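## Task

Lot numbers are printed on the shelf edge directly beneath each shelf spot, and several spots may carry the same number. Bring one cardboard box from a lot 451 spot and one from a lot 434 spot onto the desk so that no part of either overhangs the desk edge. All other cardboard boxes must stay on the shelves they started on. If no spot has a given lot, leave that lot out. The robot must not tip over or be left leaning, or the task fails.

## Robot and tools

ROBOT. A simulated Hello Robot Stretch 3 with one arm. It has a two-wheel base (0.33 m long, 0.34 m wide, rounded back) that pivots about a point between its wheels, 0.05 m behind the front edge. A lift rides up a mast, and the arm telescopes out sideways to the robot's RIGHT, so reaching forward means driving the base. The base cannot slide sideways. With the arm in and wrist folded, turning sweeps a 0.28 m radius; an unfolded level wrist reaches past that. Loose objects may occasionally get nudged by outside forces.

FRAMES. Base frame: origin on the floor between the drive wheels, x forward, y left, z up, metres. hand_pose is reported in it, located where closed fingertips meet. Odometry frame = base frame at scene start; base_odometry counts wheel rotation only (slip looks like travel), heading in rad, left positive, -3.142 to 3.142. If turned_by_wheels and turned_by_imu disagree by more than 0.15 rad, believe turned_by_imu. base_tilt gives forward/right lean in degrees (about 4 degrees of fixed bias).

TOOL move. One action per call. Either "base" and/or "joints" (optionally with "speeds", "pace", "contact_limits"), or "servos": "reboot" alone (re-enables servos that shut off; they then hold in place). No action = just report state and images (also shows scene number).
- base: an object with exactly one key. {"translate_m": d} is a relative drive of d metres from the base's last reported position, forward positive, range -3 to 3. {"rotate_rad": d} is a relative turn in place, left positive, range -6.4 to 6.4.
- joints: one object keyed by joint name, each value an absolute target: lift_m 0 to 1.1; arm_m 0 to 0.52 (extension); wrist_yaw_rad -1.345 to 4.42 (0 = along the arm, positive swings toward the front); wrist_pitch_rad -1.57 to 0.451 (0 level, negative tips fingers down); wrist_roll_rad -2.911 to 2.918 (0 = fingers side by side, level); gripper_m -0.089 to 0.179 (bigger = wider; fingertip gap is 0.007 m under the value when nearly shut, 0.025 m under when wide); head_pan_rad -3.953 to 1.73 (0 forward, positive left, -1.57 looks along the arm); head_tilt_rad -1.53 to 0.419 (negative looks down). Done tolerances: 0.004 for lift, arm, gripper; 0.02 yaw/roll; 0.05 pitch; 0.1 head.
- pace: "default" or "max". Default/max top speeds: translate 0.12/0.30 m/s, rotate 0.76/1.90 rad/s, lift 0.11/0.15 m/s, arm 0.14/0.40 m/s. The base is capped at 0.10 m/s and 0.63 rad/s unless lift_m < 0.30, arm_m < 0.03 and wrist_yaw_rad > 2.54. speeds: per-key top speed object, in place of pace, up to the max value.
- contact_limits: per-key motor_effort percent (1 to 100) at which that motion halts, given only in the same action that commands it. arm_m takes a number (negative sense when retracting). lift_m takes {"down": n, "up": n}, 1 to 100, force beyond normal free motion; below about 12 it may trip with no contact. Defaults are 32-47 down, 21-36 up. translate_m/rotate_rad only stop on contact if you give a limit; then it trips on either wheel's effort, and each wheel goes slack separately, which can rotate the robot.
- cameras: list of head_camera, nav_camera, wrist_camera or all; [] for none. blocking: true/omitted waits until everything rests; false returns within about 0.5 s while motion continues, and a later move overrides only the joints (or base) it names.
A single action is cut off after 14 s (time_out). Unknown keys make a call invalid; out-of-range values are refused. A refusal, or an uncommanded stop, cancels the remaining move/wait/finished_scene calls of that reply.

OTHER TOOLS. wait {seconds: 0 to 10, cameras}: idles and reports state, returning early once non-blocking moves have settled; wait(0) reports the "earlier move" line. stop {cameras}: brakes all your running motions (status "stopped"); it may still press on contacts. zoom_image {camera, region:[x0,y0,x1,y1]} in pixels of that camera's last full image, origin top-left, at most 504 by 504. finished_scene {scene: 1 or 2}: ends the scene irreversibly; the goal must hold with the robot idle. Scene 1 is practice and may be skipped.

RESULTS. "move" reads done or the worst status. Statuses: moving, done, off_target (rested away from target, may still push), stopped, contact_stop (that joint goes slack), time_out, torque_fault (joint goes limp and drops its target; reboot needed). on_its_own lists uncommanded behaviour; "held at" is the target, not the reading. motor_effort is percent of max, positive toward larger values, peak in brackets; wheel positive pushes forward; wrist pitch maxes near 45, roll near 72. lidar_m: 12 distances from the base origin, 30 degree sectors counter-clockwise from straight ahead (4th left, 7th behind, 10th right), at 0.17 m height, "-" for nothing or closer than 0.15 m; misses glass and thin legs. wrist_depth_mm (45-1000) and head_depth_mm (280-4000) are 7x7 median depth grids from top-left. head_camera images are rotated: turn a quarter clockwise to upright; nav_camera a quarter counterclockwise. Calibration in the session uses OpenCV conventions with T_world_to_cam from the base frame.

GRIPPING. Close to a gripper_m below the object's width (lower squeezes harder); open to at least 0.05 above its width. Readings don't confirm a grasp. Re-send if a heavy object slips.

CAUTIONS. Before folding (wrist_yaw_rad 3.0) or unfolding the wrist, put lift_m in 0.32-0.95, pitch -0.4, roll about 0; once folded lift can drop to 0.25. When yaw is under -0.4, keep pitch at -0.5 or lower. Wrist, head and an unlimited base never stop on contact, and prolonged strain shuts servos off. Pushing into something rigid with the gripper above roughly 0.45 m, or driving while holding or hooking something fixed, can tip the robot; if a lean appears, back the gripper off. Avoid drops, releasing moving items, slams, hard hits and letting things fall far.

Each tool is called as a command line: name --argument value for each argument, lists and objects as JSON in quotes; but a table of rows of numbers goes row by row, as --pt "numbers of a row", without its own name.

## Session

move

Scene clock: 0.00 s.
base_odometry: x=+0.000 y=+0.000 heading=+0.000
turned_by_wheels: +0.000
turned_by_imu: +0.000
base_tilt: forward=-0.3 right=-1.3
lidar_m: 0.73 0.73 0.85 1.53 2.66 1.26 1.01 1.11 1.82 1.63 1.40 0.83
head_depth_mm: 802 792 784 776 768 761 757 / 774 765 758 751 744 737 730 / 748 740 734 728 721 715 708 / 724 715 710 705 699 694 687 / 702 695 689 684 679 672 667 / 681 673 667 664 658 652 648 / 661 655 652 644 640 634 631
base_status: not commanded
joint_positions: lift_m=+0.374 arm_m=+0.001 wrist_yaw_rad=+3.009 wrist_pitch_rad=-0.462 wrist_roll_rad=+0.000 gripper_m=+0.037 head_pan_rad=+0.000 head_tilt_rad=-0.003
joint_status: not commanded
measured_speeds: all 0
motor_effort: left_wheel=-0.4 right_wheel=+0.1 lift_m=+22.4 arm_m=-2.9 wrist_yaw_rad=-1.0 wrist_pitch_rad=+1.9 wrist_roll_rad=-0.1 gripper_m=+0.3 head_pan_rad=+1.2 head_tilt_rad=+6.7
hand_pose: x=+0.0076 y=+0.0712 z=+0.3774 quat_wxyz=(+0.207, +0.697, +0.116, +0.676) (m; base frame)
wrist_depth_mm: - 138 - - - 859 - / - 151 - - - 975 - / - 167 922 - - 937 - / 840 775 203 821 806 791 762 / 698 671 212 657 648 671 666 / 590 599 126 579 128 582 578 / 522 546 287 355 507 509 509
pictures: head_camera (sideways), nav_camera (sideways), wrist_camera
camera_calibration:
head_camera: T_world_to_cam=[[0.049258, -0.0462949, -0.997713, 1.31416], [0.0559933, 0.997482, -0.0435198, 0.0560066], [0.997215, -0.0537216, 0.0517262, -0.117899], [0, 0, 0, 1]] pos_world=[0.0497012, -0.00136013, 1.31969]
nav_camera: T_world_to_cam=[[-0.0233498, 0.0170467, 0.999582, -1.25828], [0.00969844, -0.999804, 0.017277, 0.0275711], [0.99968, 0.0100978, 0.0231799, -0.0831342], [0, 0, 0, 1]] pos_world=[0.0534596, 0.0498547, 1.25921]
wrist_camera: T_world_to_cam=[[0.994963, -0.0965217, -0.0270514, 0.016197], [-0.0806635, -0.610724, -0.787724, 0.37395], [0.0595115, 0.785938, -0.615434, 0.342021], [0, 0, 0, 1]] pos_world=[-0.00630544, -0.0388635, 0.505499]

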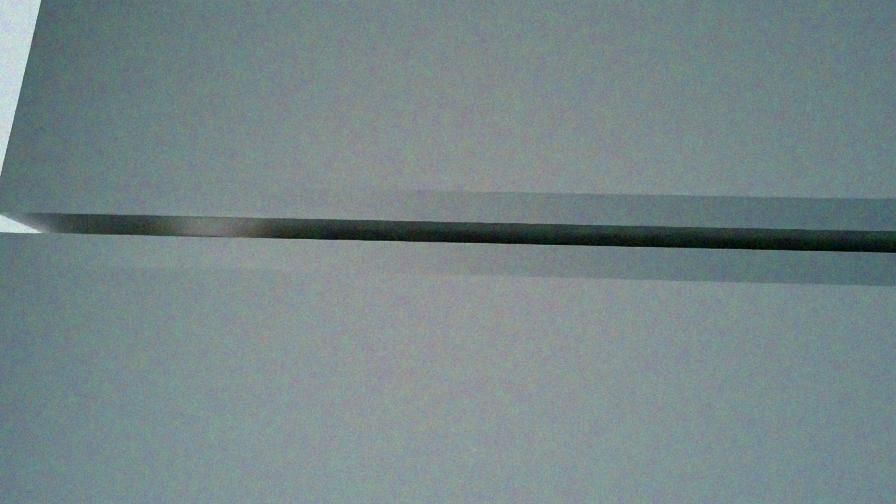

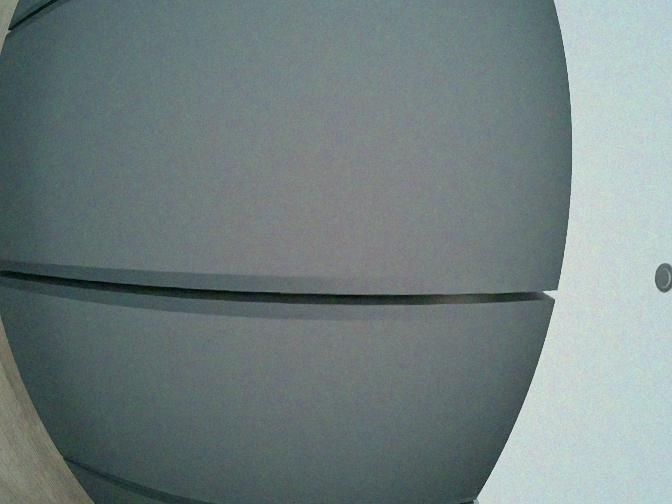

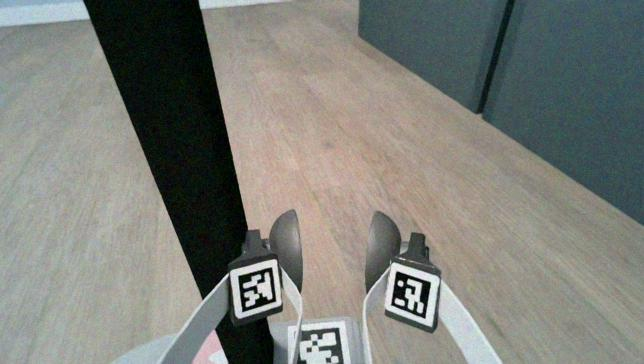

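move --joints '{"head_pan_rad": -1.5, "head_tilt_rad": -0.35}' --pace "max" --cameras '["nav_camera", "head_camera"]'

move --joints '{"head_pan_rad": -3.3, "head_tilt_rad": -0.3}' --pace "max" --cameras '["nav_camera", "head_camera"]'

move --joints '{"head_pan_rad": 1.4, "head_tilt_rad": -0.3}' --pace "max" --cameras '["nav_camera", "head_camera"]'

Scene clock: 10.97 s.
move: done
base_odometry: x=+0.000 y=+0.000 heading=+0.000
turned_by_wheels: +0.000
turned_by_imu: +0.000
base_tilt: forward=-0.3 right=-1.2
lidar_m: 0.72 0.73 0.85 1.53 2.66 1.26 1.01 1.11 1.81 1.62 1.39 0.83
head_depth_mm: 1786 1866 1932 1950 2094 1912 1481 / 1836 1975 2118 2220 2269 1904 1488 / 1837 1940 2055 2213 2228 1892 1472 / 1735 1900 2004 2116 2220 1876 1469 / 1408 1481 1586 1813 1855 1834 1455 / 1735 1790 1915 2031 2081 1810 1448 / 1680 1762 1859 1981 2069 1786 1454
base_status: not commanded
joint_positions: lift_m=+0.374 arm_m=+0.001 wrist_yaw_rad=+3.009 wrist_pitch_rad=-0.462 wrist_roll_rad=+0.000 gripper_m=+0.037 head_pan_rad=-1.540 head_tilt_rad=-0.351
joint_status: all done
measured_speeds: translate_m=+0.000 rotate_rad=+0.000 lift_m=+0.000 arm_m=+0.000 wrist_yaw_rad=+0.000 wrist_pitch_rad=+0.000 wrist_roll_rad=+0.000 head_pan_rad=+0.024 head_tilt_rad=+0.000
motor_effort: left_wheel=-0.4(0.8) right_wheel=+0.5(1.1) lift_m=+23.0(23.9) arm_m=-9.9(10.1) wrist_yaw_rad=-0.6(1.5) wrist_pitch_rad=+1.8(2.0) wrist_roll_rad=+0.0(0.3) gripper_m=+0.5(0.9) head_pan_rad=+3.0(6.0) head_tilt_rad=-3.1(8.0)
hand_pose: x=+0.0076 y=+0.0712 z=+0.3774 quat_wxyz=(+0.207, +0.697, +0.116, +0.676) (m; base frame)
wrist_depth_mm: - 139 - - - 861 - / - 150 - - - 986 - / - 167 925 - - 946 - / 834 770 204 811 813 801 769 / 692 679 212 657 651 662 671 / 600 596 126 574 128 580 571 / 526 534 287 356 505 517 512
pictures: head_camera (sideways), nav_camera (sideways)
camera_calibration:
head_camera: T_world_to_cam=[[-0.0554714, 0.292409, -0.954683, 1.25828], [0.998175, -0.00660811, -0.0600225, 0.0717278], [-0.0238598, -0.956271, -0.291509, 0.335096], [0, 0, 0, 1]] pos_world=[0.00619678, -0.0470156, 1.30324]
nav_camera: T_world_to_cam=[[0.0269852, -0.318402, 0.947571, -1.19041], [-0.998846, -0.0462601, 0.0129011, 0.0394938], [0.039727, -0.946826, -0.319283, 0.368536], [0, 0, 0, 1]] pos_world=[0.0569309, -0.0282643, 1.24516]

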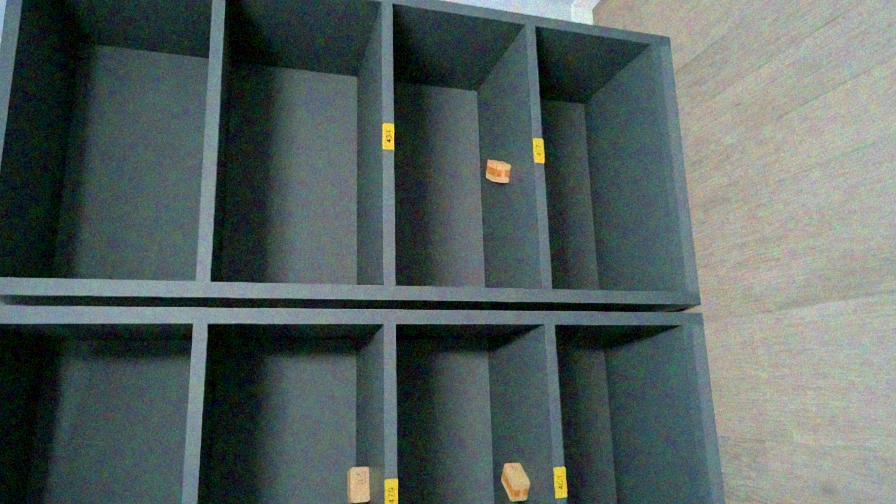

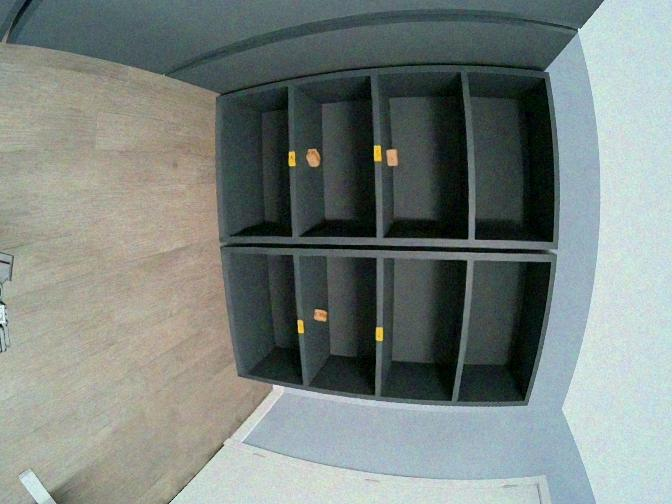

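Scene clock: 13.20 s.
move: done
base_odometry: x=+0.000 y=+0.000 heading=+0.000
turned_by_wheels: +0.000
turned_by_imu: +0.000
base_tilt: forward=-0.4 right=-1.3
lidar_m: 0.72 0.73 0.85 1.53 2.66 1.26 1.01 1.11 1.81 1.63 1.39 0.83
head_depth_mm: 1706 1804 1926 2038 1351 1754 1563 / 1621 1721 1819 1909 1335 1871 1547 / 1549 1614 1714 1819 1323 1417 1497 / 1467 1555 1632 1720 1306 1047 1443 / 1415 1474 1546 1632 1306 996 1480 / 1361 1420 1482 1561 1286 945 1532 / 1301 1355 1416 1485 1279 896 1513
base_status: not commanded
joint_positions: lift_m=+0.374 arm_m=+0.001 wrist_yaw_rad=+3.009 wrist_pitch_rad=-0.462 wrist_roll_rad=+0.000 gripper_m=+0.037 head_pan_rad=-3.308 head_tilt_rad=-0.300
joint_status: all done
measured_speeds: translate_m=+0.000 rotate_rad=+0.000 lift_m=+0.000 arm_m=+0.000 wrist_yaw_rad=+0.000 wrist_pitch_rad=+0.000 wrist_roll_rad=+0.000 head_pan_rad=+0.024 head_tilt_rad=+0.000
motor_effort: left_wheel=-0.2(0.8) right_wheel=+0.1(1.1) lift_m=+23.7(23.8) arm_m=-13.3(13.3) wrist_yaw_rad=+0.0(1.6) wrist_pitch_rad=+1.9(2.1) wrist_roll_rad=-0.1(0.3) gripper_m=+0.4(1.1) head_pan_rad=+3.1(4.7) head_tilt_rad=+5.7(8.9)
hand_pose: x=+0.0076 y=+0.0712 z=+0.3774 quat_wxyz=(+0.207, +0.697, +0.116, +0.676) (m; base frame)
wrist_depth_mm: - 138 - - - 880 - / - 151 - - - 978 - / - 167 925 - - 948 - / 832 771 204 805 810 798 761 / 697 674 212 660 660 676 661 / 602 591 126 575 128 581 576 / 527 535 286 354 504 512 510
pictures: head_camera (sideways), nav_camera (sideways)
camera_calibration:
head_camera: T_world_to_cam=[[0.249456, 0.00494341, -0.968373, 1.27435], [-0.205673, -0.976902, -0.0579691, 0.0763846], [-0.946293, 0.213629, -0.242678, 0.277208], [0, 0, 0, 1]] pos_world=[-0.0398634, 0.00910085, 1.30574]
nav_camera: T_world_to_cam=[[-0.269665, 0.028074, 0.962545, -1.20809], [0.151695, 0.988333, 0.0136725, 0.0313943], [-0.950931, 0.149701, -0.270777, 0.311467], [0, 0, 0, 1]] pos_world=[-0.034357, -0.043739, 1.24675]

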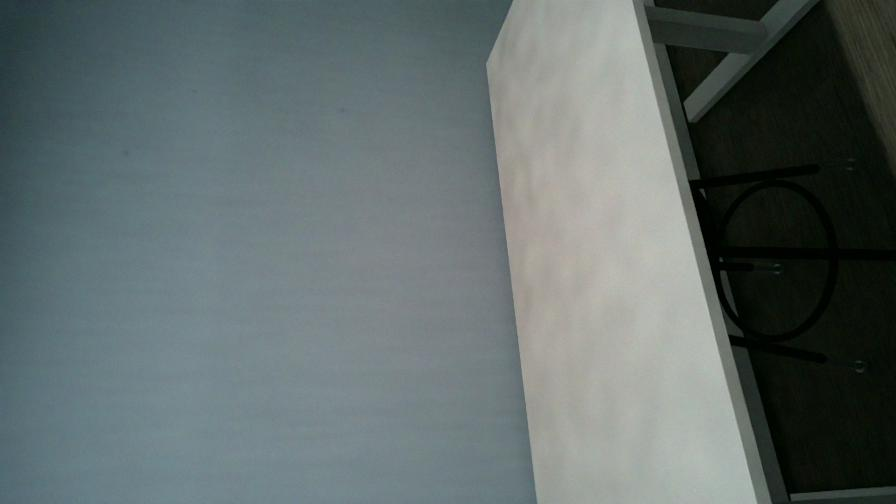

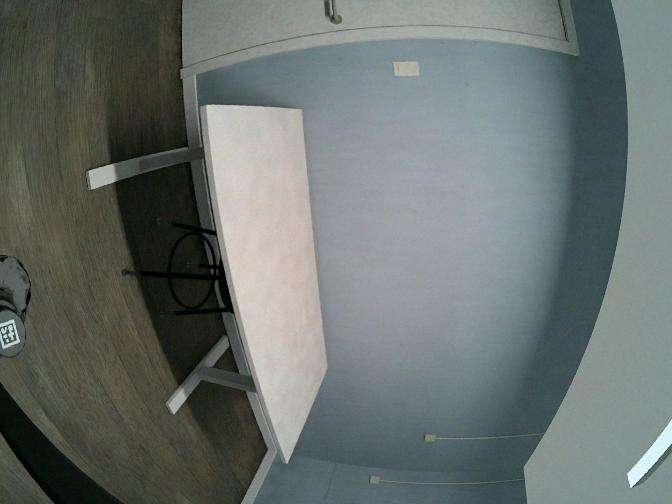

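Scene clock: 16.40 s.
move: done
base_odometry: x=+0.000 y=+0.000 heading=+0.000
turned_by_wheels: +0.000
turned_by_imu: +0.000
base_tilt: forward=-0.4 right=-1.3
lidar_m: 0.73 0.73 0.85 1.53 2.66 1.26 1.01 1.11 1.81 1.63 1.39 0.83
head_depth_mm: 927 940 958 979 999 1018 1038 / 1078 1093 1122 1141 1174 1201 1225 / 1276 1311 1345 1384 1421 1457 1440 / 2465 2560 1705 1746 1796 1838 1544 / 2409 2528 2639 2785 2837 1994 1534 / 2328 2406 2525 2620 2694 1978 1525 / 2204 2311 2417 2517 2586 1962 1524
base_status: not commanded
joint_positions: lift_m=+0.374 arm_m=+0.001 wrist_yaw_rad=+3.009 wrist_pitch_rad=-0.462 wrist_roll_rad=+0.000 gripper_m=+0.037 head_pan_rad=+1.408 head_tilt_rad=-0.300
joint_status: all done
measured_speeds: translate_m=+0.000 rotate_rad=+0.000 lift_m=+0.000 arm_m=+0.000 wrist_yaw_rad=+0.000 wrist_pitch_rad=+0.000 wrist_roll_rad=+0.000 head_pan_rad=-0.024 head_tilt_rad=+0.000
motor_effort: left_wheel=-0.4(0.7) right_wheel=+0.2(1.1) lift_m=+23.2(23.9) arm_m=-12.5(13.7) wrist_yaw_rad=-0.4(1.8) wrist_pitch_rad=+2.0(2.0) wrist_roll_rad=+0.2(0.3) gripper_m=+0.9(1.1) head_pan_rad=-3.4(6.8) head_tilt_rad=+4.9(8.4)
hand_pose: x=+0.0076 y=+0.0712 z=+0.3774 quat_wxyz=(+0.207, +0.697, +0.116, +0.676) (m; base frame)
wrist_depth_mm: - 139 - - - 866 - / - 151 - - - 980 - / - 167 939 - - 940 - / 828 770 202 809 804 790 774 / 700 673 211 662 660 687 677 / 608 599 126 573 129 581 581 / 524 537 288 356 508 516 508
pictures: head_camera (sideways), nav_camera (sideways)
camera_calibration:
head_camera: T_world_to_cam=[[0.00607659, -0.248767, -0.968544, 1.27601], [-0.977697, 0.201858, -0.0579805, 0.0810881], [0.209932, 0.947295, -0.241992, 0.269289], [0, 0, 0, 1]] pos_world=[0.0149933, 0.0459655, 1.30574]
nav_camera: T_world_to_cam=[[0.0268922, 0.269091, 0.962739, -1.21024], [0.988919, -0.147826, 0.0136947, 0.0263325], [0.146003, 0.951702, -0.270084, 0.303861], [0, 0, 0, 1]] pos_world=[-0.0378594, 0.0403708, 1.24685]

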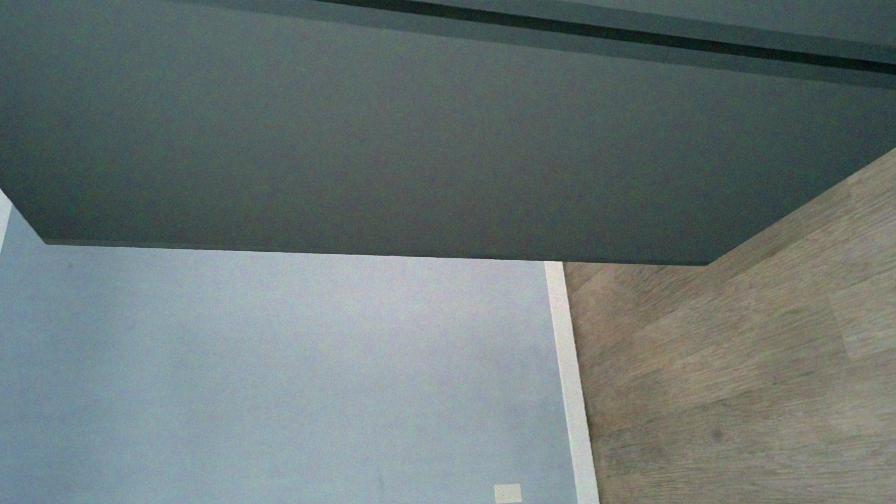

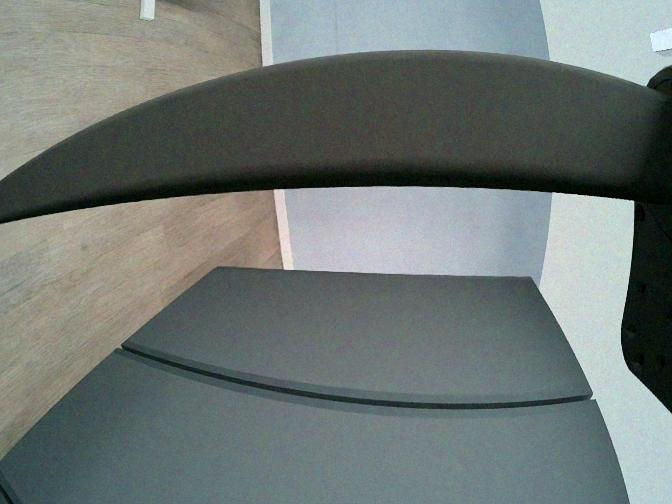

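move --joints '{"head_pan_rad": -1.4, "head_tilt_rad": -0.38}' --pace "max" --cameras '["head_camera"]'

zoom_image --camera "head_camera" --region '[340, 150, 592, 276]'

zoom_image --camera "head_camera" --region '[340, 378, 592, 504]'

Scene clock: 30.83 s.
move: done
base_odometry: x=+0.000 y=+0.000 heading=+0.000
turned_by_wheels: +0.000
turned_by_imu: +0.000
base_tilt: forward=-0.3 right=-1.3
lidar_m: 0.72 0.73 0.85 1.53 2.66 1.26 1.01 1.11 1.81 1.62 1.39 0.83
head_depth_mm: 1806 1905 2015 2162 2236 1848 1448 / 1799 1882 1976 2123 2269 1832 1448 / 1593 1830 1941 2090 2254 1828 1443 / 1736 1568 1714 1872 1842 1815 1430 / 1748 1820 1943 2066 2207 1789 1421 / 1719 1804 1886 2030 2192 1795 1410 / 1721 1817 1899 2023 2154 1789 1416
base_status: not commanded
joint_positions: lift_m=+0.374 arm_m=+0.001 wrist_yaw_rad=+3.009 wrist_pitch_rad=-0.462 wrist_roll_rad=+0.000 gripper_m=+0.037 head_pan_rad=-1.408 head_tilt_rad=-0.380
joint_status: all done
measured_speeds: translate_m=+0.000 rotate_rad=+0.000 lift_m=+0.000 arm_m=+0.000 wrist_yaw_rad=+0.000 wrist_pitch_rad=+0.000 wrist_roll_rad=+0.000 head_pan_rad=+0.024 head_tilt_rad=+0.000
motor_effort: left_wheel=-0.3(0.8) right_wheel=+0.9(1.3) lift_m=+22.9(24.0) arm_m=-12.5(13.4) wrist_yaw_rad=-0.4(1.7) wrist_pitch_rad=+1.9(2.1) wrist_roll_rad=-0.2(0.3) gripper_m=+0.1(1.0) head_pan_rad=+3.5(5.1) head_tilt_rad=-4.1(7.3)
hand_pose: x=+0.0076 y=+0.0712 z=+0.3774 quat_wxyz=(+0.207, +0.697, +0.116, +0.676) (m; base frame)
wrist_depth_mm: - 138 - - - 853 - / - 151 - - - 994 - / - 168 933 - - 937 - / 839 772 204 814 810 804 770 / 700 675 212 669 658 668 660 / 598 602 126 566 129 575 574 / 525 540 287 357 504 515 508
pictures: head_camera (sideways)
camera_calibration:
head_camera: T_world_to_cam=[[-0.0977934, 0.309484, -0.945863, 1.24706], [0.990136, 0.126073, -0.0611202, 0.07316], [0.100332, -0.94251, -0.31876, 0.369799], [0, 0, 0, 1]] pos_world=[0.0124129, -0.0466278, 1.30189]

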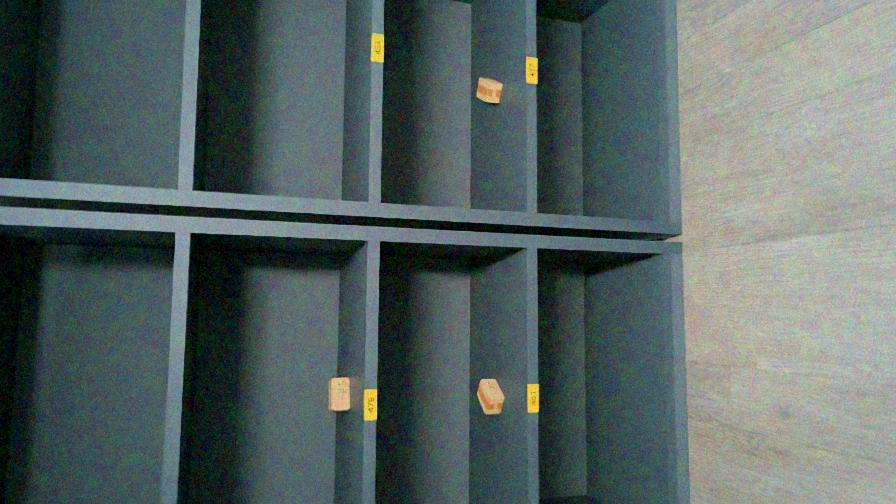

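Scaled by 2.000 from the camera's 896x504 image, which has a finer 1280x720 frame.

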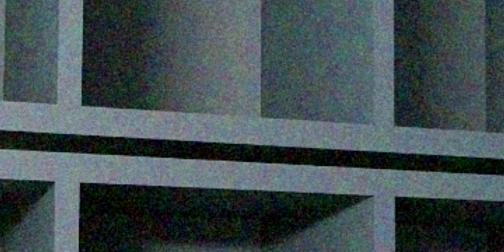

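Scaled by 2.000 from the camera's 896x504 image, which has a finer 1280x720 frame.

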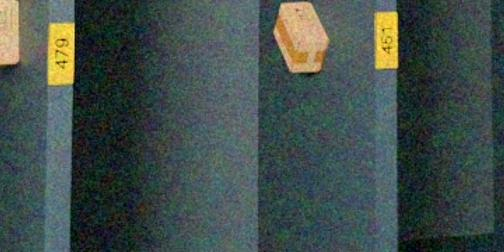

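zoom_image --camera "head_camera" --region '[466, 360, 566, 430]'

zoom_image --camera "head_camera" --region '[350, 20, 550, 120]'

Scaled by 5.040 from the camera's 896x504 image, which has a finer 1280x720 frame.

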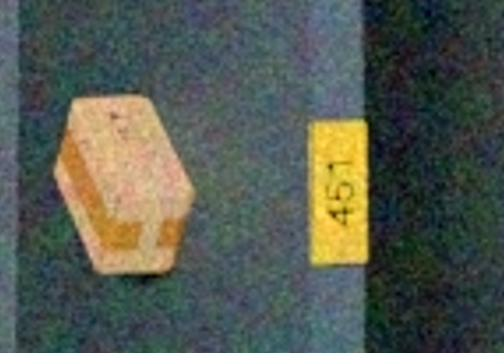

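Scaled by 2.520 from the camera's 896x504 image, which has a finer 1280x720 frame.

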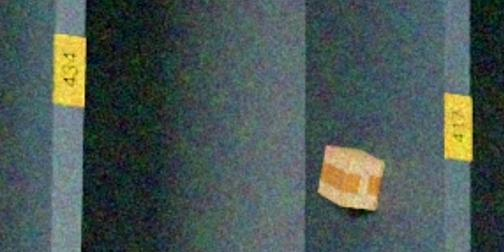

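move --base '{"rotate_rad": -1.098}' --joints '{"lift_m": 0.27, "head_pan_rad": 0.05, "head_tilt_rad": -0.45}' --pace "max"

move --base '{"translate_m": 1.0}' --pace "max" --cameras '["head_camera"]'

Scene clock: 115.63 s.
move: done
base_odometry: x=+0.000 y=+0.000 heading=-1.098
turned_by_wheels: -1.098
turned_by_imu: -1.076
base_tilt: forward=-0.3 right=-1.2
lidar_m: 1.48 0.85 0.73 0.72 0.83 1.43 2.66 1.26 1.11 1.11 1.77 1.62
head_depth_mm: 1655 1773 1847 1885 1838 1706 1359 / 1712 1835 1878 2000 2113 1692 1363 / 1758 1882 1981 2091 2114 1680 1348 / 1744 1889 2016 2101 2079 1676 1346 / 1463 1568 1673 1813 1962 1668 1343 / 1249 1316 1391 1484 1577 1597 1340 / 1046 1094 1144 1205 1264 1341 1304
base_status: done
joint_positions: lift_m=+0.270 arm_m=+0.001 wrist_yaw_rad=+3.009 wrist_pitch_rad=-0.463 wrist_roll_rad=+0.000 gripper_m=+0.037 head_pan_rad=+0.057 head_tilt_rad=-0.453
joint_status: all done
measured_speeds: all 0
motor_effort: left_wheel=+5.0(14.4) right_wheel=-8.0(14.6) lift_m=+30.5(31.0) arm_m=-13.1(13.3) wrist_yaw_rad=-0.2(1.7) wrist_pitch_rad=+2.1(2.3) wrist_roll_rad=+0.1(0.3) gripper_m=+0.3(0.9) head_pan_rad=-2.8(4.1) head_tilt_rad=-0.9(7.4)
hand_pose: x=+0.0076 y=+0.0711 z=+0.2727 quat_wxyz=(+0.208, +0.697, +0.117, +0.676) (m; base frame)
wrist_depth_mm: - 138 - - - - - / - 151 162 - - - - / 823 167 210 793 751 745 726 / 662 612 203 643 645 629 630 / 555 551 212 529 522 527 527 / 479 285 126 273 128 465 459 / 251 256 238 246 389 405 401
pictures: none

Scene clock: 120.33 s.
move: done
base_odometry: x=+0.456 y=-0.890 heading=-1.098
turned_by_wheels: +0.000
turned_by_imu: +0.001
base_tilt: forward=-0.4 right=-1.2
lidar_m: 0.84 0.55 0.48 0.48 0.55 0.94 3.59 1.65 1.79 1.50 0.78 0.84
head_depth_mm: 576 928 991 826 1149 1016 862 / 588 958 1028 825 1186 974 886 / 600 988 1059 812 1222 999 1183 / 616 1018 1096 802 1255 995 1211 / 632 937 1009 853 1155 993 1240 / 650 747 788 786 893 946 1075 / 608 660 706 763 826 882 943
base_status: done
joint_positions: lift_m=+0.270 arm_m=+0.001 wrist_yaw_rad=+3.009 wrist_pitch_rad=-0.463 wrist_roll_rad=+0.000 gripper_m=+0.037 head_pan_rad=+0.050 head_tilt_rad=-0.449
joint_status: not commanded
measured_speeds: all 0
motor_effort: left_wheel=+4.4(16.2) right_wheel=+1.8(10.9) lift_m=+24.3(30.9) arm_m=-9.8(12.9) wrist_yaw_rad=+0.4(2.1) wrist_pitch_rad=+2.1(2.2) wrist_roll_rad=-0.1(0.3) gripper_m=+0.2(1.0) head_pan_rad=-2.8(3.8) head_tilt_rad=+3.4(5.3)
hand_pose: x=+0.0076 y=+0.0711 z=+0.2727 quat_wxyz=(+0.208, +0.697, +0.117, +0.676) (m; base frame)
wrist_depth_mm: - 138 - - - - 437 / - 151 161 - - 499 467 / - 166 175 - - 542 - / 673 606 201 621 615 588 - / 554 547 213 525 519 536 532 / 474 285 126 276 128 458 457 / 252 258 237 247 388 408 405
pictures: head_camera (sideways)
camera_calibration:
head_camera: T_world_to_cam=[[-0.383343, -0.0654885, -0.921281, 1.21676], [-0.0180593, 0.997824, -0.0634151, 0.0822978], [0.923429, -0.00767208, -0.383692, 0.449294], [0, 0, 0, 1]] pos_world=[0.0530297, 0.00101184, 1.29858]

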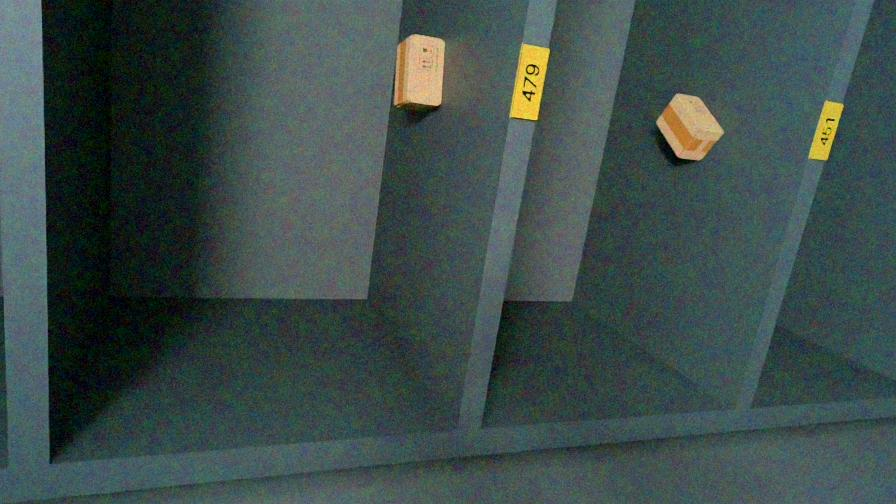

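move --base '{"translate_m": 0.06}' --pace "max"

move --base '{"rotate_rad": 1.331}' --joints '{"lift_m": 0.62, "head_pan_rad": -1.57}' --pace "max"

move --joints '{"wrist_yaw_rad": 0.0, "wrist_pitch_rad": -0.4}'

move --joints '{"gripper_m": 0.179}' --cameras '["wrist_camera", "head_camera"]'

Scene clock: 153.43 s.
move: done
base_odometry: x=+0.483 y=-0.944 heading=-1.097
turned_by_wheels: +0.000
turned_by_imu: -0.001
base_tilt: forward=-0.3 right=-1.2
lidar_m: 0.81 0.54 0.46 0.46 0.53 0.91 3.64 1.69 1.80 1.50 0.74 0.87
head_depth_mm: 577 878 940 778 647 1019 812 / 587 909 971 785 1129 949 814 / 601 935 998 815 1165 1006 853 / 616 964 1035 805 1208 995 877 / 633 907 973 795 1119 991 1174 / 639 718 758 738 861 898 978 / 563 604 651 709 765 837 905
base_status: done
joint_positions: lift_m=+0.270 arm_m=+0.001 wrist_yaw_rad=+3.009 wrist_pitch_rad=-0.463 wrist_roll_rad=+0.000 gripper_m=+0.037 head_pan_rad=+0.050 head_tilt_rad=-0.449
joint_status: not commanded
measured_speeds: all 0
motor_effort: left_wheel=+4.3(14.1) right_wheel=-1.3(10.3) lift_m=+26.2(26.2) arm_m=-8.2(9.0) wrist_yaw_rad=-0.3(1.4) wrist_pitch_rad=+2.1(2.2) wrist_roll_rad=+0.1(0.3) gripper_m=+0.2(1.0) head_pan_rad=-2.8(3.1) head_tilt_rad=+1.4(2.3)
hand_pose: x=+0.0076 y=+0.0711 z=+0.2727 quat_wxyz=(+0.208, +0.697, +0.117, +0.676) (m; base frame)
wrist_depth_mm: - 138 - - - 442 423 / - 151 161 - - 471 458 / - 166 176 - - 530 - / 667 602 197 616 591 588 - / 556 548 213 525 520 533 531 / 478 286 126 275 129 461 457 / 252 255 238 247 391 406 403
pictures: none

Scene clock: 156.57 s.
move: done
base_odometry: x=+0.483 y=-0.944 heading=+0.233
turned_by_wheels: +1.331
turned_by_imu: +1.309
base_tilt: forward=-0.2 right=-1.1
lidar_m: 0.46 0.48 0.66 1.82 1.87 1.69 1.80 1.49 0.74 1.05 0.66 0.49
head_depth_mm: 571 932 1007 835 1092 1019 888 / 582 930 1006 828 1177 1006 883 / 597 928 1007 819 1182 1003 883 / 611 928 999 808 1180 970 874 / 628 925 1004 795 1171 988 873 / 646 927 1002 787 1173 982 864 / 665 926 997 778 1138 988 864
base_status: done
joint_positions: lift_m=+0.620 arm_m=+0.001 wrist_yaw_rad=+3.009 wrist_pitch_rad=-0.464 wrist_roll_rad=+0.000 gripper_m=+0.037 head_pan_rad=-1.572 head_tilt_rad=-0.449
joint_status: all done
measured_speeds: all 0
motor_effort: left_wheel=-6.5(14.9) right_wheel=+7.5(13.5) lift_m=+28.6(34.7) arm_m=-13.0(13.4) wrist_yaw_rad=+0.8(1.9) wrist_pitch_rad=+2.2(2.3) wrist_roll_rad=+0.1(0.3) gripper_m=+0.8(1.1) head_pan_rad=+3.5(4.9) head_tilt_rad=-0.6(2.0)
hand_pose: x=+0.0076 y=+0.0710 z=+0.6226 quat_wxyz=(+0.208, +0.697, +0.117, +0.676) (m; base frame)
wrist_depth_mm: - 138 - - - - - / - 151 - - - - - / - 167 - - - - - / - - 203 - - - - / - - 212 983 983 - - / 890 896 126 843 129 856 - / 788 786 286 763 753 761 -
pictures: none

Scene clock: 159.07 s.
move: done
base_odometry: x=+0.483 y=-0.944 heading=+0.233
turned_by_wheels: +0.000
turned_by_imu: +0.000
base_tilt: forward=-0.2 right=-1.3
lidar_m: 0.46 0.48 0.65 1.81 1.87 1.69 1.80 1.49 0.74 1.05 0.65 0.49
head_depth_mm: 571 936 1010 838 1096 1016 889 / 584 934 1002 828 1182 1009 885 / 598 931 1006 817 1173 1004 878 / 611 930 1003 809 1179 964 879 / 629 930 1004 795 1177 994 874 / 646 925 1001 788 1177 990 866 / 666 924 997 781 1137 979 862
base_status: not commanded
joint_positions: lift_m=+0.620 arm_m=+0.001 wrist_yaw_rad=+0.003 wrist_pitch_rad=-0.421 wrist_roll_rad=+0.000 gripper_m=+0.037 head_pan_rad=-1.570 head_tilt_rad=-0.449
joint_status: all done
measured_speeds: all 0
motor_effort: left_wheel=-6.7(6.7) right_wheel=+7.9(8.8) lift_m=+22.9(27.6) arm_m=-12.2(13.0) wrist_yaw_rad=-2.7(6.1) wrist_pitch_rad=+3.2(5.7) wrist_roll_rad=-0.2(0.3) gripper_m=+0.3(0.9) head_pan_rad=+3.1(4.2) head_tilt_rad=-1.2(2.0)
hand_pose: x=-0.0208 y=-0.3696 z=+0.6321 quat_wxyz=(+0.692, +0.149, -0.691, -0.147) (m; base frame)
wrist_depth_mm: - 749 - - - - - / - - - 537 - - - / - - - - - - - / - - - - - - - / - - - 156 156 934 - / - - 126 - 126 - - / - - 108 - - 698 612
pictures: none

Scene clock: 161.03 s.
move: done
base_odometry: x=+0.483 y=-0.944 heading=+0.233
turned_by_wheels: +0.000
turned_by_imu: +0.000
base_tilt: forward=-0.3 right=-1.3
lidar_m: 0.46 0.48 0.65 1.81 1.87 1.69 1.80 1.49 0.74 1.05 0.65 0.49
head_depth_mm: 572 932 1008 839 1101 1018 889 / 583 930 1004 825 1177 1011 884 / 596 929 1003 816 1174 1004 881 / 612 928 1001 808 1173 965 874 / 628 928 1002 796 1172 991 872 / 648 930 1000 789 1180 985 869 / 668 925 999 778 1137 981 863
base_status: not commanded
joint_positions: lift_m=+0.620 arm_m=+0.001 wrist_yaw_rad=+0.003 wrist_pitch_rad=-0.421 wrist_roll_rad=+0.000 gripper_m=+0.179 head_pan_rad=-1.570 head_tilt_rad=-0.449
joint_status: all done
measured_speeds: all 0
motor_effort: left_wheel=-6.1(6.8) right_wheel=+7.8(8.7) lift_m=+23.1(23.9) arm_m=-11.5(12.5) wrist_yaw_rad=-2.9(5.0) wrist_pitch_rad=+3.4(3.5) wrist_roll_rad=-0.1(0.3) gripper_m=+0.6(83.9) head_pan_rad=+2.5(4.1) head_tilt_rad=-2.8(3.1)
hand_pose: x=-0.0208 y=-0.3696 z=+0.6321 quat_wxyz=(+0.692, +0.149, -0.691, -0.147) (m; base frame)
wrist_depth_mm: - 737 - - - - - / - - - 540 - - - / - - - - - - - / - - - - - - - / - 142 - - - 926 - / - 126 - - - - - / - - - - - - 105
pictures: head_camera (sideways), wrist_camera
camera_calibration:
head_camera: T_world_to_cam=[[-0.0466162, 0.386098, -0.921279, 1.21467], [0.997505, -0.0309573, -0.0634471, 0.0761121], [-0.0530171, -0.921938, -0.383692, 0.455317], [0, 0, 0, 1]] pos_world=[0.0048409, -0.0468531, 1.29858]
wrist_camera: T_world_to_cam=[[-0.998878, -0.0398746, -0.0255456, -0.0127745], [-0.00249989, 0.583089, -0.812405, 0.761516], [0.0472897, -0.811429, -0.582534, 0.235411], [0, 0, 0, 1]] pos_world=[-0.021989, -0.253521, 0.755468]

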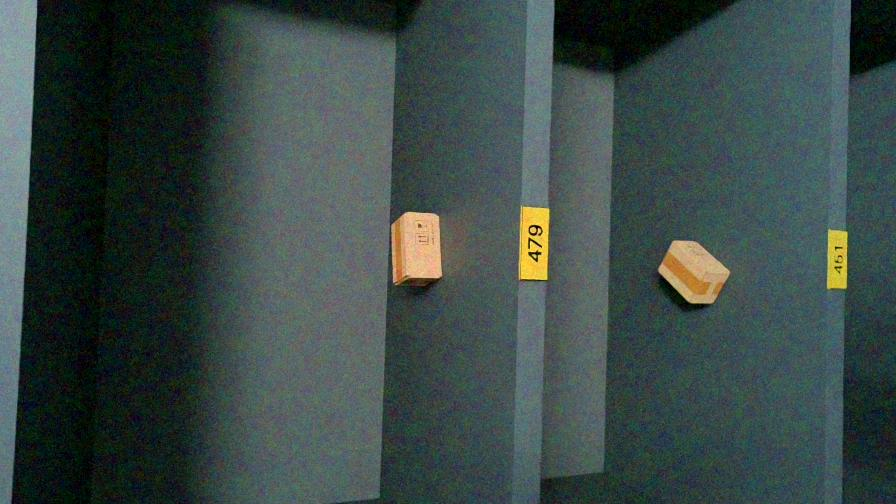

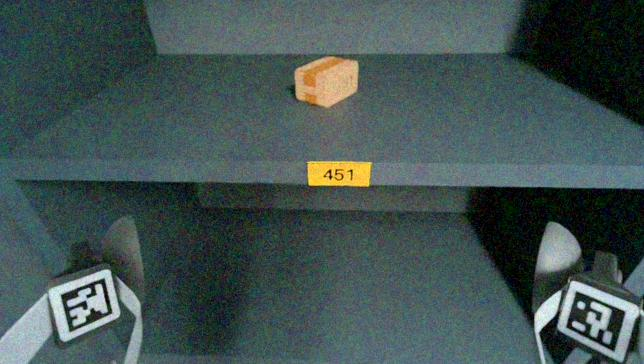

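move --base '{"translate_m": 0.099}' --joints '{"lift_m": 0.556, "wrist_yaw_rad": -0.35}'

move --joints '{"arm_m": 0.36}' --contact_limits '{"arm_m": 25}' --cameras '["wrist_camera"]'

Scene clock: 212.33 s.
move: done
base_odometry: x=+0.579 y=-0.921 heading=+0.233
turned_by_wheels: +0.000
turned_by_imu: +0.000
base_tilt: forward=-0.3 right=-1.3
lidar_m: 0.36 0.38 0.52 1.42 1.93 1.78 1.90 0.85 0.81 1.05 0.52 0.38
head_depth_mm: 576 931 1006 833 1188 1014 890 / 588 930 1006 826 1175 1010 885 / 602 927 1005 815 1181 975 880 / 617 929 1002 804 1178 965 873 / 635 926 1002 796 1172 985 873 / 651 927 1000 784 1175 982 862 / 673 864 881 776 862 917 846
base_status: done
joint_positions: lift_m=+0.556 arm_m=+0.001 wrist_yaw_rad=-0.347 wrist_pitch_rad=-0.419 wrist_roll_rad=+0.000 gripper_m=+0.179 head_pan_rad=-1.570 head_tilt_rad=-0.450
joint_status: all done
measured_speeds: all 0
motor_effort: left_wheel=+6.6(7.9) right_wheel=+4.2(12.3) lift_m=+30.6(31.0) arm_m=-10.5(11.2) wrist_yaw_rad=-2.3(6.0) wrist_pitch_rad=+3.1(3.3) wrist_roll_rad=+0.0(0.3) gripper_m=+0.8(1.0) head_pan_rad=+3.5(4.0) head_tilt_rad=-3.8(5.2)
hand_pose: x=-0.0978 y=-0.3564 z=+0.5684 quat_wxyz=(+0.656, +0.026, -0.706, -0.265) (m; base frame)
wrist_depth_mm: - - 493 - - - - / - - - - - - 498 / - - - - - - - / - - - - - - - / - 143 - - - - - / - 126 - - - 751 825 / - - - 680 693 705 105
pictures: none

Scene clock: 216.20 s.
move: done
base_odometry: x=+0.579 y=-0.921 heading=+0.233
turned_by_wheels: +0.000
turned_by_imu: +0.000
base_tilt: forward=-0.3 right=-1.2
lidar_m: 0.36 0.38 0.52 1.42 1.93 1.77 1.90 0.85 0.81 1.05 0.52 0.38
head_depth_mm: 577 931 1008 831 1188 1020 888 / 590 930 1007 824 1177 1009 856 / 603 929 999 812 1176 968 593 / 618 922 1001 803 1176 967 629 / 636 926 1006 792 1176 988 869 / 654 928 999 784 1173 983 865 / 675 866 880 773 861 915 847
base_status: not commanded
joint_positions: lift_m=+0.556 arm_m=+0.360 wrist_yaw_rad=-0.347 wrist_pitch_rad=-0.419 wrist_roll_rad=+0.000 gripper_m=+0.179 head_pan_rad=-1.570 head_tilt_rad=-0.450
joint_status: all done
measured_speeds: all 0
motor_effort: left_wheel=+6.1(6.6) right_wheel=+5.0(5.8) lift_m=+26.4(31.6) arm_m=+13.3(15.6) wrist_yaw_rad=-3.9(4.2) wrist_pitch_rad=+3.0(3.3) wrist_roll_rad=-0.1(0.3) gripper_m=+0.7(1.2) head_pan_rad=+3.3(4.1) head_tilt_rad=-4.1(5.1)
contact_limits: arm_m 25 (drawing in: default 31, maximum 55; extending or still: default 40, maximum 69)
hand_pose: x=-0.0978 y=-0.7158 z=+0.5684 quat_wxyz=(+0.656, +0.026, -0.706, -0.265) (m; base frame)
wrist_depth_mm: - - - - - 527 - / - - - - - - - / 329 323 229 241 316 317 310 / 273 272 213 208 264 263 261 / 224 224 218 213 219 218 217 / 122 179 190 188 187 187 185 / 118 161 165 164 164 163 107
pictures: wrist_camera
camera_calibration:
wrist_camera: T_world_to_cam=[[-0.951894, 0.305366, -0.0254994, 0.146642], [0.197459, 0.547626, -0.81309, 0.906003], [-0.234326, -0.779011, -0.581579, -0.0837966], [0, 0, 0, 1]] pos_world=[-0.0589462, -0.606208, 0.691667]

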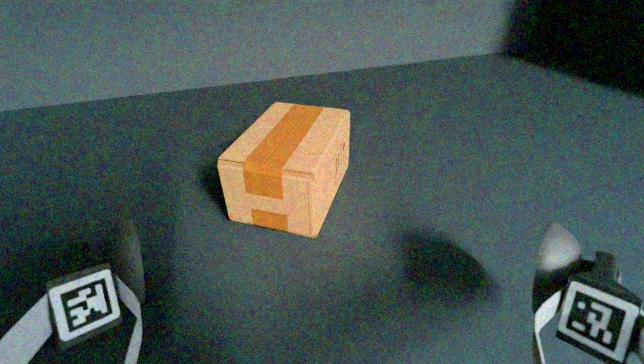

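move --joints '{"arm_m": 0.46, "lift_m": 0.551}' --contact_limits '{"arm_m": 25}'

move --joints '{"gripper_m": 0.0}' --cameras '["wrist_camera"]'

Scene clock: 247.90 s.
move: done
base_odometry: x=+0.579 y=-0.921 heading=+0.233
turned_by_wheels: +0.000
turned_by_imu: +0.000
base_tilt: forward=-0.3 right=-1.1
lidar_m: 0.36 0.38 0.52 1.42 1.93 1.77 1.90 0.85 0.81 1.05 0.52 0.38
head_depth_mm: 578 931 1003 833 1181 1018 890 / 591 929 1003 823 1178 1005 884 / 605 927 1005 812 1176 907 610 / 620 929 996 804 1180 729 851 / 636 928 1003 793 1174 987 867 / 656 925 1004 783 1173 982 867 / 675 868 881 775 862 917 843
base_status: not commanded
joint_positions: lift_m=+0.551 arm_m=+0.460 wrist_yaw_rad=-0.347 wrist_pitch_rad=-0.419 wrist_roll_rad=+0.000 gripper_m=+0.179 head_pan_rad=-1.570 head_tilt_rad=-0.450
joint_status: all done
measured_speeds: all 0
motor_effort: left_wheel=+6.1(6.7) right_wheel=+4.7(6.3) lift_m=+23.9(26.0) arm_m=+12.6(14.8) wrist_yaw_rad=-1.8(4.5) wrist_pitch_rad=+3.1(3.2) wrist_roll_rad=-0.2(0.4) gripper_m=+0.9(1.1) head_pan_rad=+2.8(3.5) head_tilt_rad=-3.5(4.7)
contact_limits: arm_m 25 (drawing in: default 31, maximum 55; extending or still: default 40, maximum 69)
hand_pose: x=-0.0978 y=-0.8158 z=+0.5634 quat_wxyz=(+0.656, +0.026, -0.706, -0.265) (m; base frame)
wrist_depth_mm: 279 295 316 334 - - 442 / 298 318 331 - - - - / 316 327 313 308 304 303 303 / 263 261 259 172 255 253 253 / 217 215 214 143 152 211 216 / 123 173 126 125 170 180 179 / 153 160 152 120 153 157 107
pictures: none

Scene clock: 250.23 s.
move: done
base_odometry: x=+0.579 y=-0.921 heading=+0.233
turned_by_wheels: +0.000
turned_by_imu: +0.000
base_tilt: forward=-0.2 right=-1.2
lidar_m: 0.36 0.38 0.52 1.42 1.93 1.77 1.90 0.85 0.81 1.05 0.52 0.38
head_depth_mm: 578 926 1004 832 1181 1014 890 / 590 927 1003 825 1177 1010 880 / 603 931 1001 807 1173 910 612 / 618 926 1002 802 1172 730 849 / 634 925 999 794 1178 993 872 / 655 926 995 784 1175 985 862 / 676 865 883 774 862 918 850
base_status: not commanded
joint_positions: lift_m=+0.551 arm_m=+0.460 wrist_yaw_rad=-0.349 wrist_pitch_rad=-0.418 wrist_roll_rad=+0.000 gripper_m=+0.001 head_pan_rad=-1.570 head_tilt_rad=-0.450
joint_status: all done
measured_speeds: all 0
motor_effort: left_wheel=+3.0(6.5) right_wheel=+3.8(5.6) lift_m=+24.4(25.1) arm_m=+10.6(13.6) wrist_yaw_rad=-0.6(4.2) wrist_pitch_rad=+2.8(3.3) wrist_roll_rad=+0.0(0.3) gripper_m=-24.3(96.3) head_pan_rad=+2.6(3.5) head_tilt_rad=-3.3(4.1)
contact_limits: arm_m 25 (drawing in: default 31, maximum 55; extending or still: default 40, maximum 69)
hand_pose: x=-0.0983 y=-0.8158 z=+0.5637 quat_wxyz=(+0.656, +0.024, -0.706, -0.265) (m; base frame)
wrist_depth_mm: 279 293 315 337 - - 442 / 297 316 333 - - - - / 314 326 314 311 306 305 304 / 263 262 260 172 187 256 254 / 217 217 156 143 147 211 210 / 185 185 129 130 125 180 180 / 165 152 159 151 154 154 157
pictures: wrist_camera
camera_calibration:
wrist_camera: T_world_to_cam=[[-0.951252, 0.307364, -0.0254483, 0.178248], [0.198187, 0.545963, -0.814031, 0.956279], [-0.23631, -0.779392, -0.580263, -0.165806], [0, 0, 0, 1]] pos_world=[-0.0591443, -0.706108, 0.686766]

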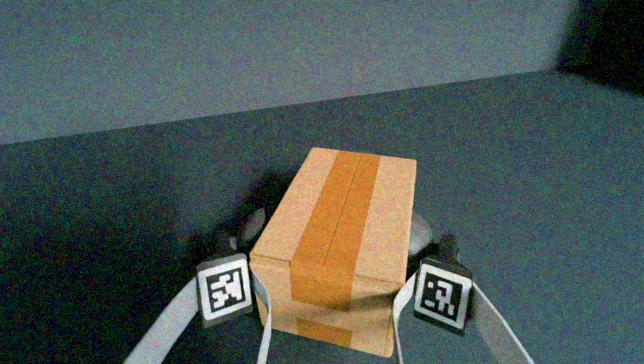

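move --joints '{"lift_m": 0.63}' --speeds '{"lift_m": 0.08}' --cameras '["wrist_camera"]'

move --joints '{"arm_m": 0.0, "head_pan_rad": -1.57, "head_tilt_rad": -0.5}' --cameras '["wrist_camera"]'

Scene clock: 256.93 s.
move: done
base_odometry: x=+0.579 y=-0.921 heading=+0.233
turned_by_wheels: +0.000
turned_by_imu: +0.000
base_tilt: forward=-0.3 right=-1.3
lidar_m: 0.36 0.38 0.52 1.42 1.93 1.78 1.90 0.85 0.80 1.05 0.52 0.38
head_depth_mm: 578 931 1008 833 1183 1017 888 / 591 928 1000 821 1176 1009 810 / 603 928 999 810 1178 665 829 / 619 931 1002 803 1172 698 871 / 638 926 998 790 1174 992 869 / 655 927 1001 782 1171 985 866 / 675 864 882 778 861 920 848
base_status: not commanded
joint_positions: lift_m=+0.630 arm_m=+0.460 wrist_yaw_rad=-0.349 wrist_pitch_rad=-0.422 wrist_roll_rad=+0.000 gripper_m=+0.004 head_pan_rad=-1.570 head_tilt_rad=-0.450
joint_status: all done
measured_speeds: all 0
motor_effort: left_wheel=+2.8(3.4) right_wheel=+4.5(4.7) lift_m=+30.8(34.5) arm_m=+4.8(7.1) wrist_yaw_rad=-0.2(2.5) wrist_pitch_rad=+3.5(3.7) wrist_roll_rad=-0.1(0.3) gripper_m=-10.4(10.8) head_pan_rad=+2.8(3.3) head_tilt_rad=-2.8(3.6)
contact_limits: arm_m 25 (drawing in: default 31, maximum 55; extending or still: default 40, maximum 69)
hand_pose: x=-0.0982 y=-0.8153 z=+0.6418 quat_wxyz=(+0.655, +0.026, -0.706, -0.266) (m; base frame)
wrist_depth_mm: 280 293 318 335 - - 441 / 297 318 334 - - - 474 / 319 333 - - - - 484 / 338 - - 173 173 - - / 320 316 149 143 145 318 308 / 279 279 129 131 126 273 271 / 244 101 235 152 228 227 237
pictures: wrist_camera
camera_calibration:
wrist_camera: T_world_to_cam=[[-0.951203, 0.307498, -0.0256509, 0.180501], [0.199376, 0.549036, -0.81167, 1.0207], [-0.235504, -0.777177, -0.583552, -0.116071], [0, 0, 0, 1]] pos_world=[-0.0591461, -0.706113, 0.765369]

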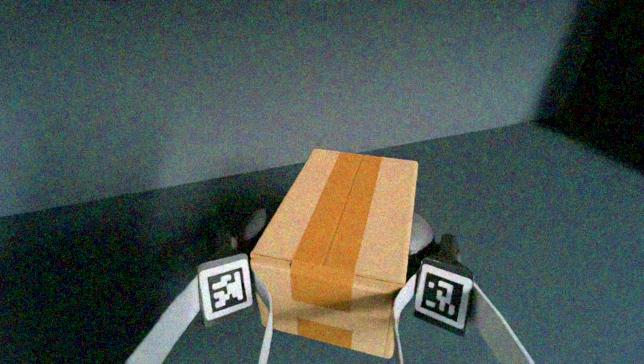

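Scene clock: 261.50 s.
move: done
base_odometry: x=+0.579 y=-0.921 heading=+0.233
turned_by_wheels: +0.000
turned_by_imu: +0.000
base_tilt: forward=-0.2 right=-1.1
lidar_m: 0.36 0.38 0.52 1.42 1.93 1.77 1.90 0.85 0.81 1.05 0.52 0.38
head_depth_mm: 834 930 1001 739 1192 963 1179 / 863 929 1000 729 1201 960 1172 / 863 933 1000 721 1188 952 1176 / 859 928 1000 712 1180 948 1168 / 860 928 994 706 1182 941 1160 / 860 928 1002 700 1171 937 1159 / 801 866 882 690 921 876 911
base_status: not commanded
joint_positions: lift_m=+0.630 arm_m=+0.001 wrist_yaw_rad=-0.349 wrist_pitch_rad=-0.422 wrist_roll_rad=+0.000 gripper_m=+0.004 head_pan_rad=-1.570 head_tilt_rad=-0.500
joint_status: all done
measured_speeds: all 0
motor_effort: left_wheel=+2.7(3.5) right_wheel=+4.6(5.0) lift_m=+27.9(31.5) arm_m=-13.1(14.9) wrist_yaw_rad=+0.0(2.9) wrist_pitch_rad=+3.7(3.7) wrist_roll_rad=+0.0(0.3) gripper_m=-10.0(11.0) head_pan_rad=+2.6(3.5) head_tilt_rad=-4.5(5.9)
hand_pose: x=-0.0982 y=-0.3559 z=+0.6418 quat_wxyz=(+0.655, +0.026, -0.706, -0.266) (m; base frame)
wrist_depth_mm: - - - - 831 - 470 / - - - - - - - / - - - - - - - / - - - 173 173 - - / - - 149 144 145 681 - / - - 129 130 125 779 878 / - 101 - 145 768 772 798
pictures: wrist_camera
camera_calibration:
wrist_camera: T_world_to_cam=[[-0.951206, 0.307495, -0.0255837, 0.0391532], [0.199374, 0.549222, -0.811545, 0.768369], [-0.235495, -0.777047, -0.58373, 0.24121], [0, 0, 0, 1]] pos_world=[-0.0591461, -0.246613, 0.765369]

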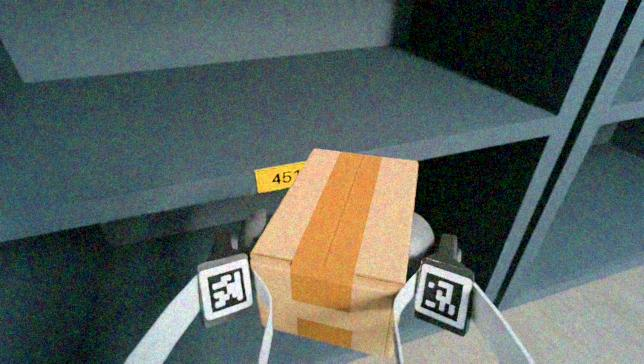

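move --base '{"rotate_rad": -1.237}' --joints '{"lift_m": 0.85}'

move --base '{"translate_m": -1.36}' --joints '{"wrist_yaw_rad": 0.0, "head_pan_rad": -1.45, "head_tilt_rad": -0.5}' --speeds '{"translate_m": 0.15}'

move --base '{"rotate_rad": -0.36}' --cameras '["wrist_camera", "head_camera"]'

Scene clock: 283.47 s.
move: done
base_odometry: x=+0.579 y=-0.921 heading=-1.003
turned_by_wheels: -1.237
turned_by_imu: -1.217
base_tilt: forward=-0.4 right=-1.0
lidar_m: 0.64 0.41 0.36 0.37 0.44 0.86 2.67 1.78 1.90 1.59 0.81 1.05
head_depth_mm: 1527 1639 1756 1901 2021 1615 1326 / 1589 1689 1817 1992 2075 1613 427 / 1631 1766 1901 2058 2101 1601 295 / 1674 1804 1988 2160 2068 1589 1311 / 1315 1441 1547 1679 1859 1590 1296 / 1335 1508 1353 1713 1390 1489 1294 / 1327 1494 1183 1588 1202 1392 1171
base_status: done
joint_positions: lift_m=+0.850 arm_m=+0.001 wrist_yaw_rad=-0.349 wrist_pitch_rad=-0.422 wrist_roll_rad=+0.000 gripper_m=+0.004 head_pan_rad=-1.570 head_tilt_rad=-0.500
joint_status: all done
measured_speeds: all 0
motor_effort: left_wheel=+8.0(12.6) right_wheel=-11.1(13.1) lift_m=+31.4(34.6) arm_m=-12.2(13.6) wrist_yaw_rad=-1.2(2.5) wrist_pitch_rad=+3.8(3.8) wrist_roll_rad=-0.1(0.3) gripper_m=-10.4(10.9) head_pan_rad=+2.7(3.3) head_tilt_rad=-3.9(5.0)
hand_pose: x=-0.0981 y=-0.3558 z=+0.8617 quat_wxyz=(+0.655, +0.026, -0.706, -0.267) (m; base frame)
wrist_depth_mm: - - - - - - - / - - - - - - - / - - - - - - - / - - - 173 190 - - / - - 154 143 147 - - / - - 129 131 126 - - / - 101 - 150 988 - -
pictures: none

Scene clock: 298.13 s.
move: time_out
base_odometry: x=-0.151 y=+0.225 heading=-1.003
turned_by_wheels: +0.000
turned_by_imu: -0.001
base_tilt: forward=-0.2 right=-1.3
lidar_m: 1.44 0.91 0.82 0.82 1.00 2.41 2.42 1.05 0.83 1.04 1.77 1.87
head_depth_mm: 1188 1263 1350 1379 958 1477 1321 / 1235 1324 1421 1363 948 1526 1222 / 1295 1393 1500 1539 940 1328 292 / 1343 1456 1566 1723 1020 1596 1211 / 1414 1527 1655 1825 1943 1590 1299 / 1473 1617 1744 1948 2048 1585 1295 / 1560 1705 1884 2093 2045 1575 1282
base_status: translate_m time_out (by the wheels' count: -1.3585 of -1.3600)
joint_positions: lift_m=+0.850 arm_m=+0.001 wrist_yaw_rad=-0.003 wrist_pitch_rad=-0.422 wrist_roll_rad=+0.000 gripper_m=+0.004 head_pan_rad=-1.450 head_tilt_rad=-0.500
joint_status: all done
measured_speeds: all 0
motor_effort: left_wheel=-0.2(9.6) right_wheel=-0.9(15.6) lift_m=+31.6(32.2) arm_m=-3.0(12.4) wrist_yaw_rad=+3.5(5.3) wrist_pitch_rad=+3.7(3.8) wrist_roll_rad=-0.2(0.6) gripper_m=-10.5(11.0) head_pan_rad=-2.9(4.9) head_tilt_rad=-3.7(5.7)
hand_pose: x=-0.0222 y=-0.3694 z=+0.8617 quat_wxyz=(+0.691, +0.148, -0.691, -0.150) (m; base frame)
wrist_depth_mm: - - - - - - - / - - - - - - - / - - - - - - - / - - - 173 181 - - / - - 154 144 147 - - / - - 129 130 126 - - / - 110 - 150 954 966 -
pictures: none

not run: a stop that you did not command came earlier in this reply.

move --base '{"rotate_rad": -0.36}' --cameras '["wrist_camera", "head_camera"]'

Scene clock: 302.57 s.
move: done
base_odometry: x=-0.151 y=+0.225 heading=-1.363
turned_by_wheels: -0.360
turned_by_imu: -0.354
base_tilt: forward=-0.4 right=-1.2
lidar_m: 1.87 1.18 0.85 0.82 0.85 1.15 2.41 2.11 1.05 0.83 1.05 2.02
head_depth_mm: 1184 1272 1384 1382 958 1533 1322 / 1201 1289 1406 1362 951 1532 1150 / 1206 1307 1424 1349 939 822 292 / 1217 1316 1428 1324 932 1598 1213 / 1227 1327 1448 1316 926 1455 1296 / 1244 1341 1463 1542 919 1578 1291 / 1255 1360 1468 1615 1045 1579 1289
base_status: done
joint_positions: lift_m=+0.850 arm_m=+0.001 wrist_yaw_rad=-0.003 wrist_pitch_rad=-0.422 wrist_roll_rad=+0.000 gripper_m=+0.004 head_pan_rad=-1.450 head_tilt_rad=-0.500
joint_status: not commanded
measured_speeds: all 0
motor_effort: left_wheel=+7.9(11.9) right_wheel=-9.4(13.8) lift_m=+30.4(31.0) arm_m=-0.8(1.8) wrist_yaw_rad=+1.7(2.7) wrist_pitch_rad=+3.7(3.8) wrist_roll_rad=-0.1(0.2) gripper_m=-10.5(10.9) head_pan_rad=-3.1(3.6) head_tilt_rad=-3.6(4.1)
hand_pose: x=-0.0221 y=-0.3694 z=+0.8617 quat_wxyz=(+0.691, +0.148, -0.691, -0.149) (m; base frame)
wrist_depth_mm: - - - - - - - / - - - - - - - / - - - - - - - / - - - 173 181 - - / - - 154 143 148 - - / - - 130 130 126 - - / - 110 - 151 971 - -
pictures: head_camera (sideways), wrist_camera
camera_calibration:
head_camera: T_world_to_cam=[[-0.0979713, 0.423629, -0.900522, 1.18789], [0.993658, 0.0918093, -0.0649145, 0.0780831], [0.0551767, -0.901171, -0.429937, 0.514778], [0, 0, 0, 1]] pos_world=[0.0103876, -0.0464909, 1.29612]
wrist_camera: T_world_to_cam=[[-0.999091, -0.034087, -0.0255998, -0.00597985], [0.000841379, 0.584633, -0.811297, 0.947527], [0.0426212, -0.810581, -0.584073, 0.371009], [0, 0, 0, 1]] pos_world=[-0.0225845, -0.253426, 0.985269]

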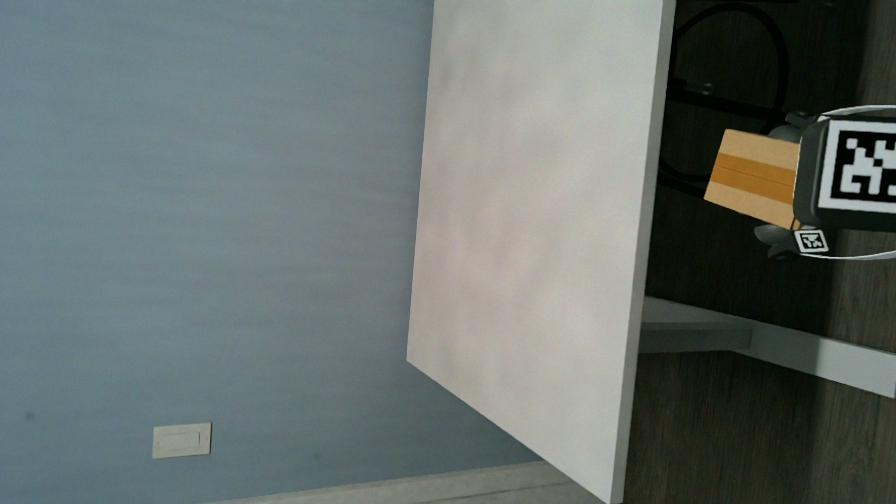

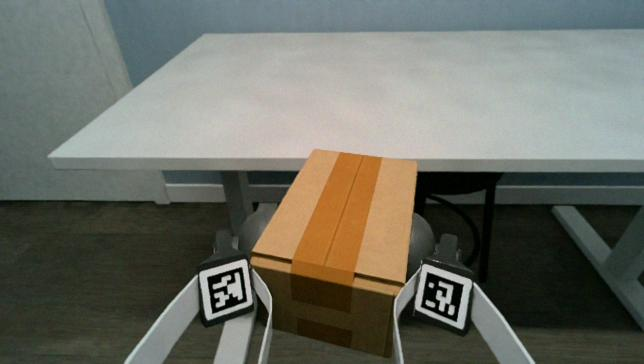

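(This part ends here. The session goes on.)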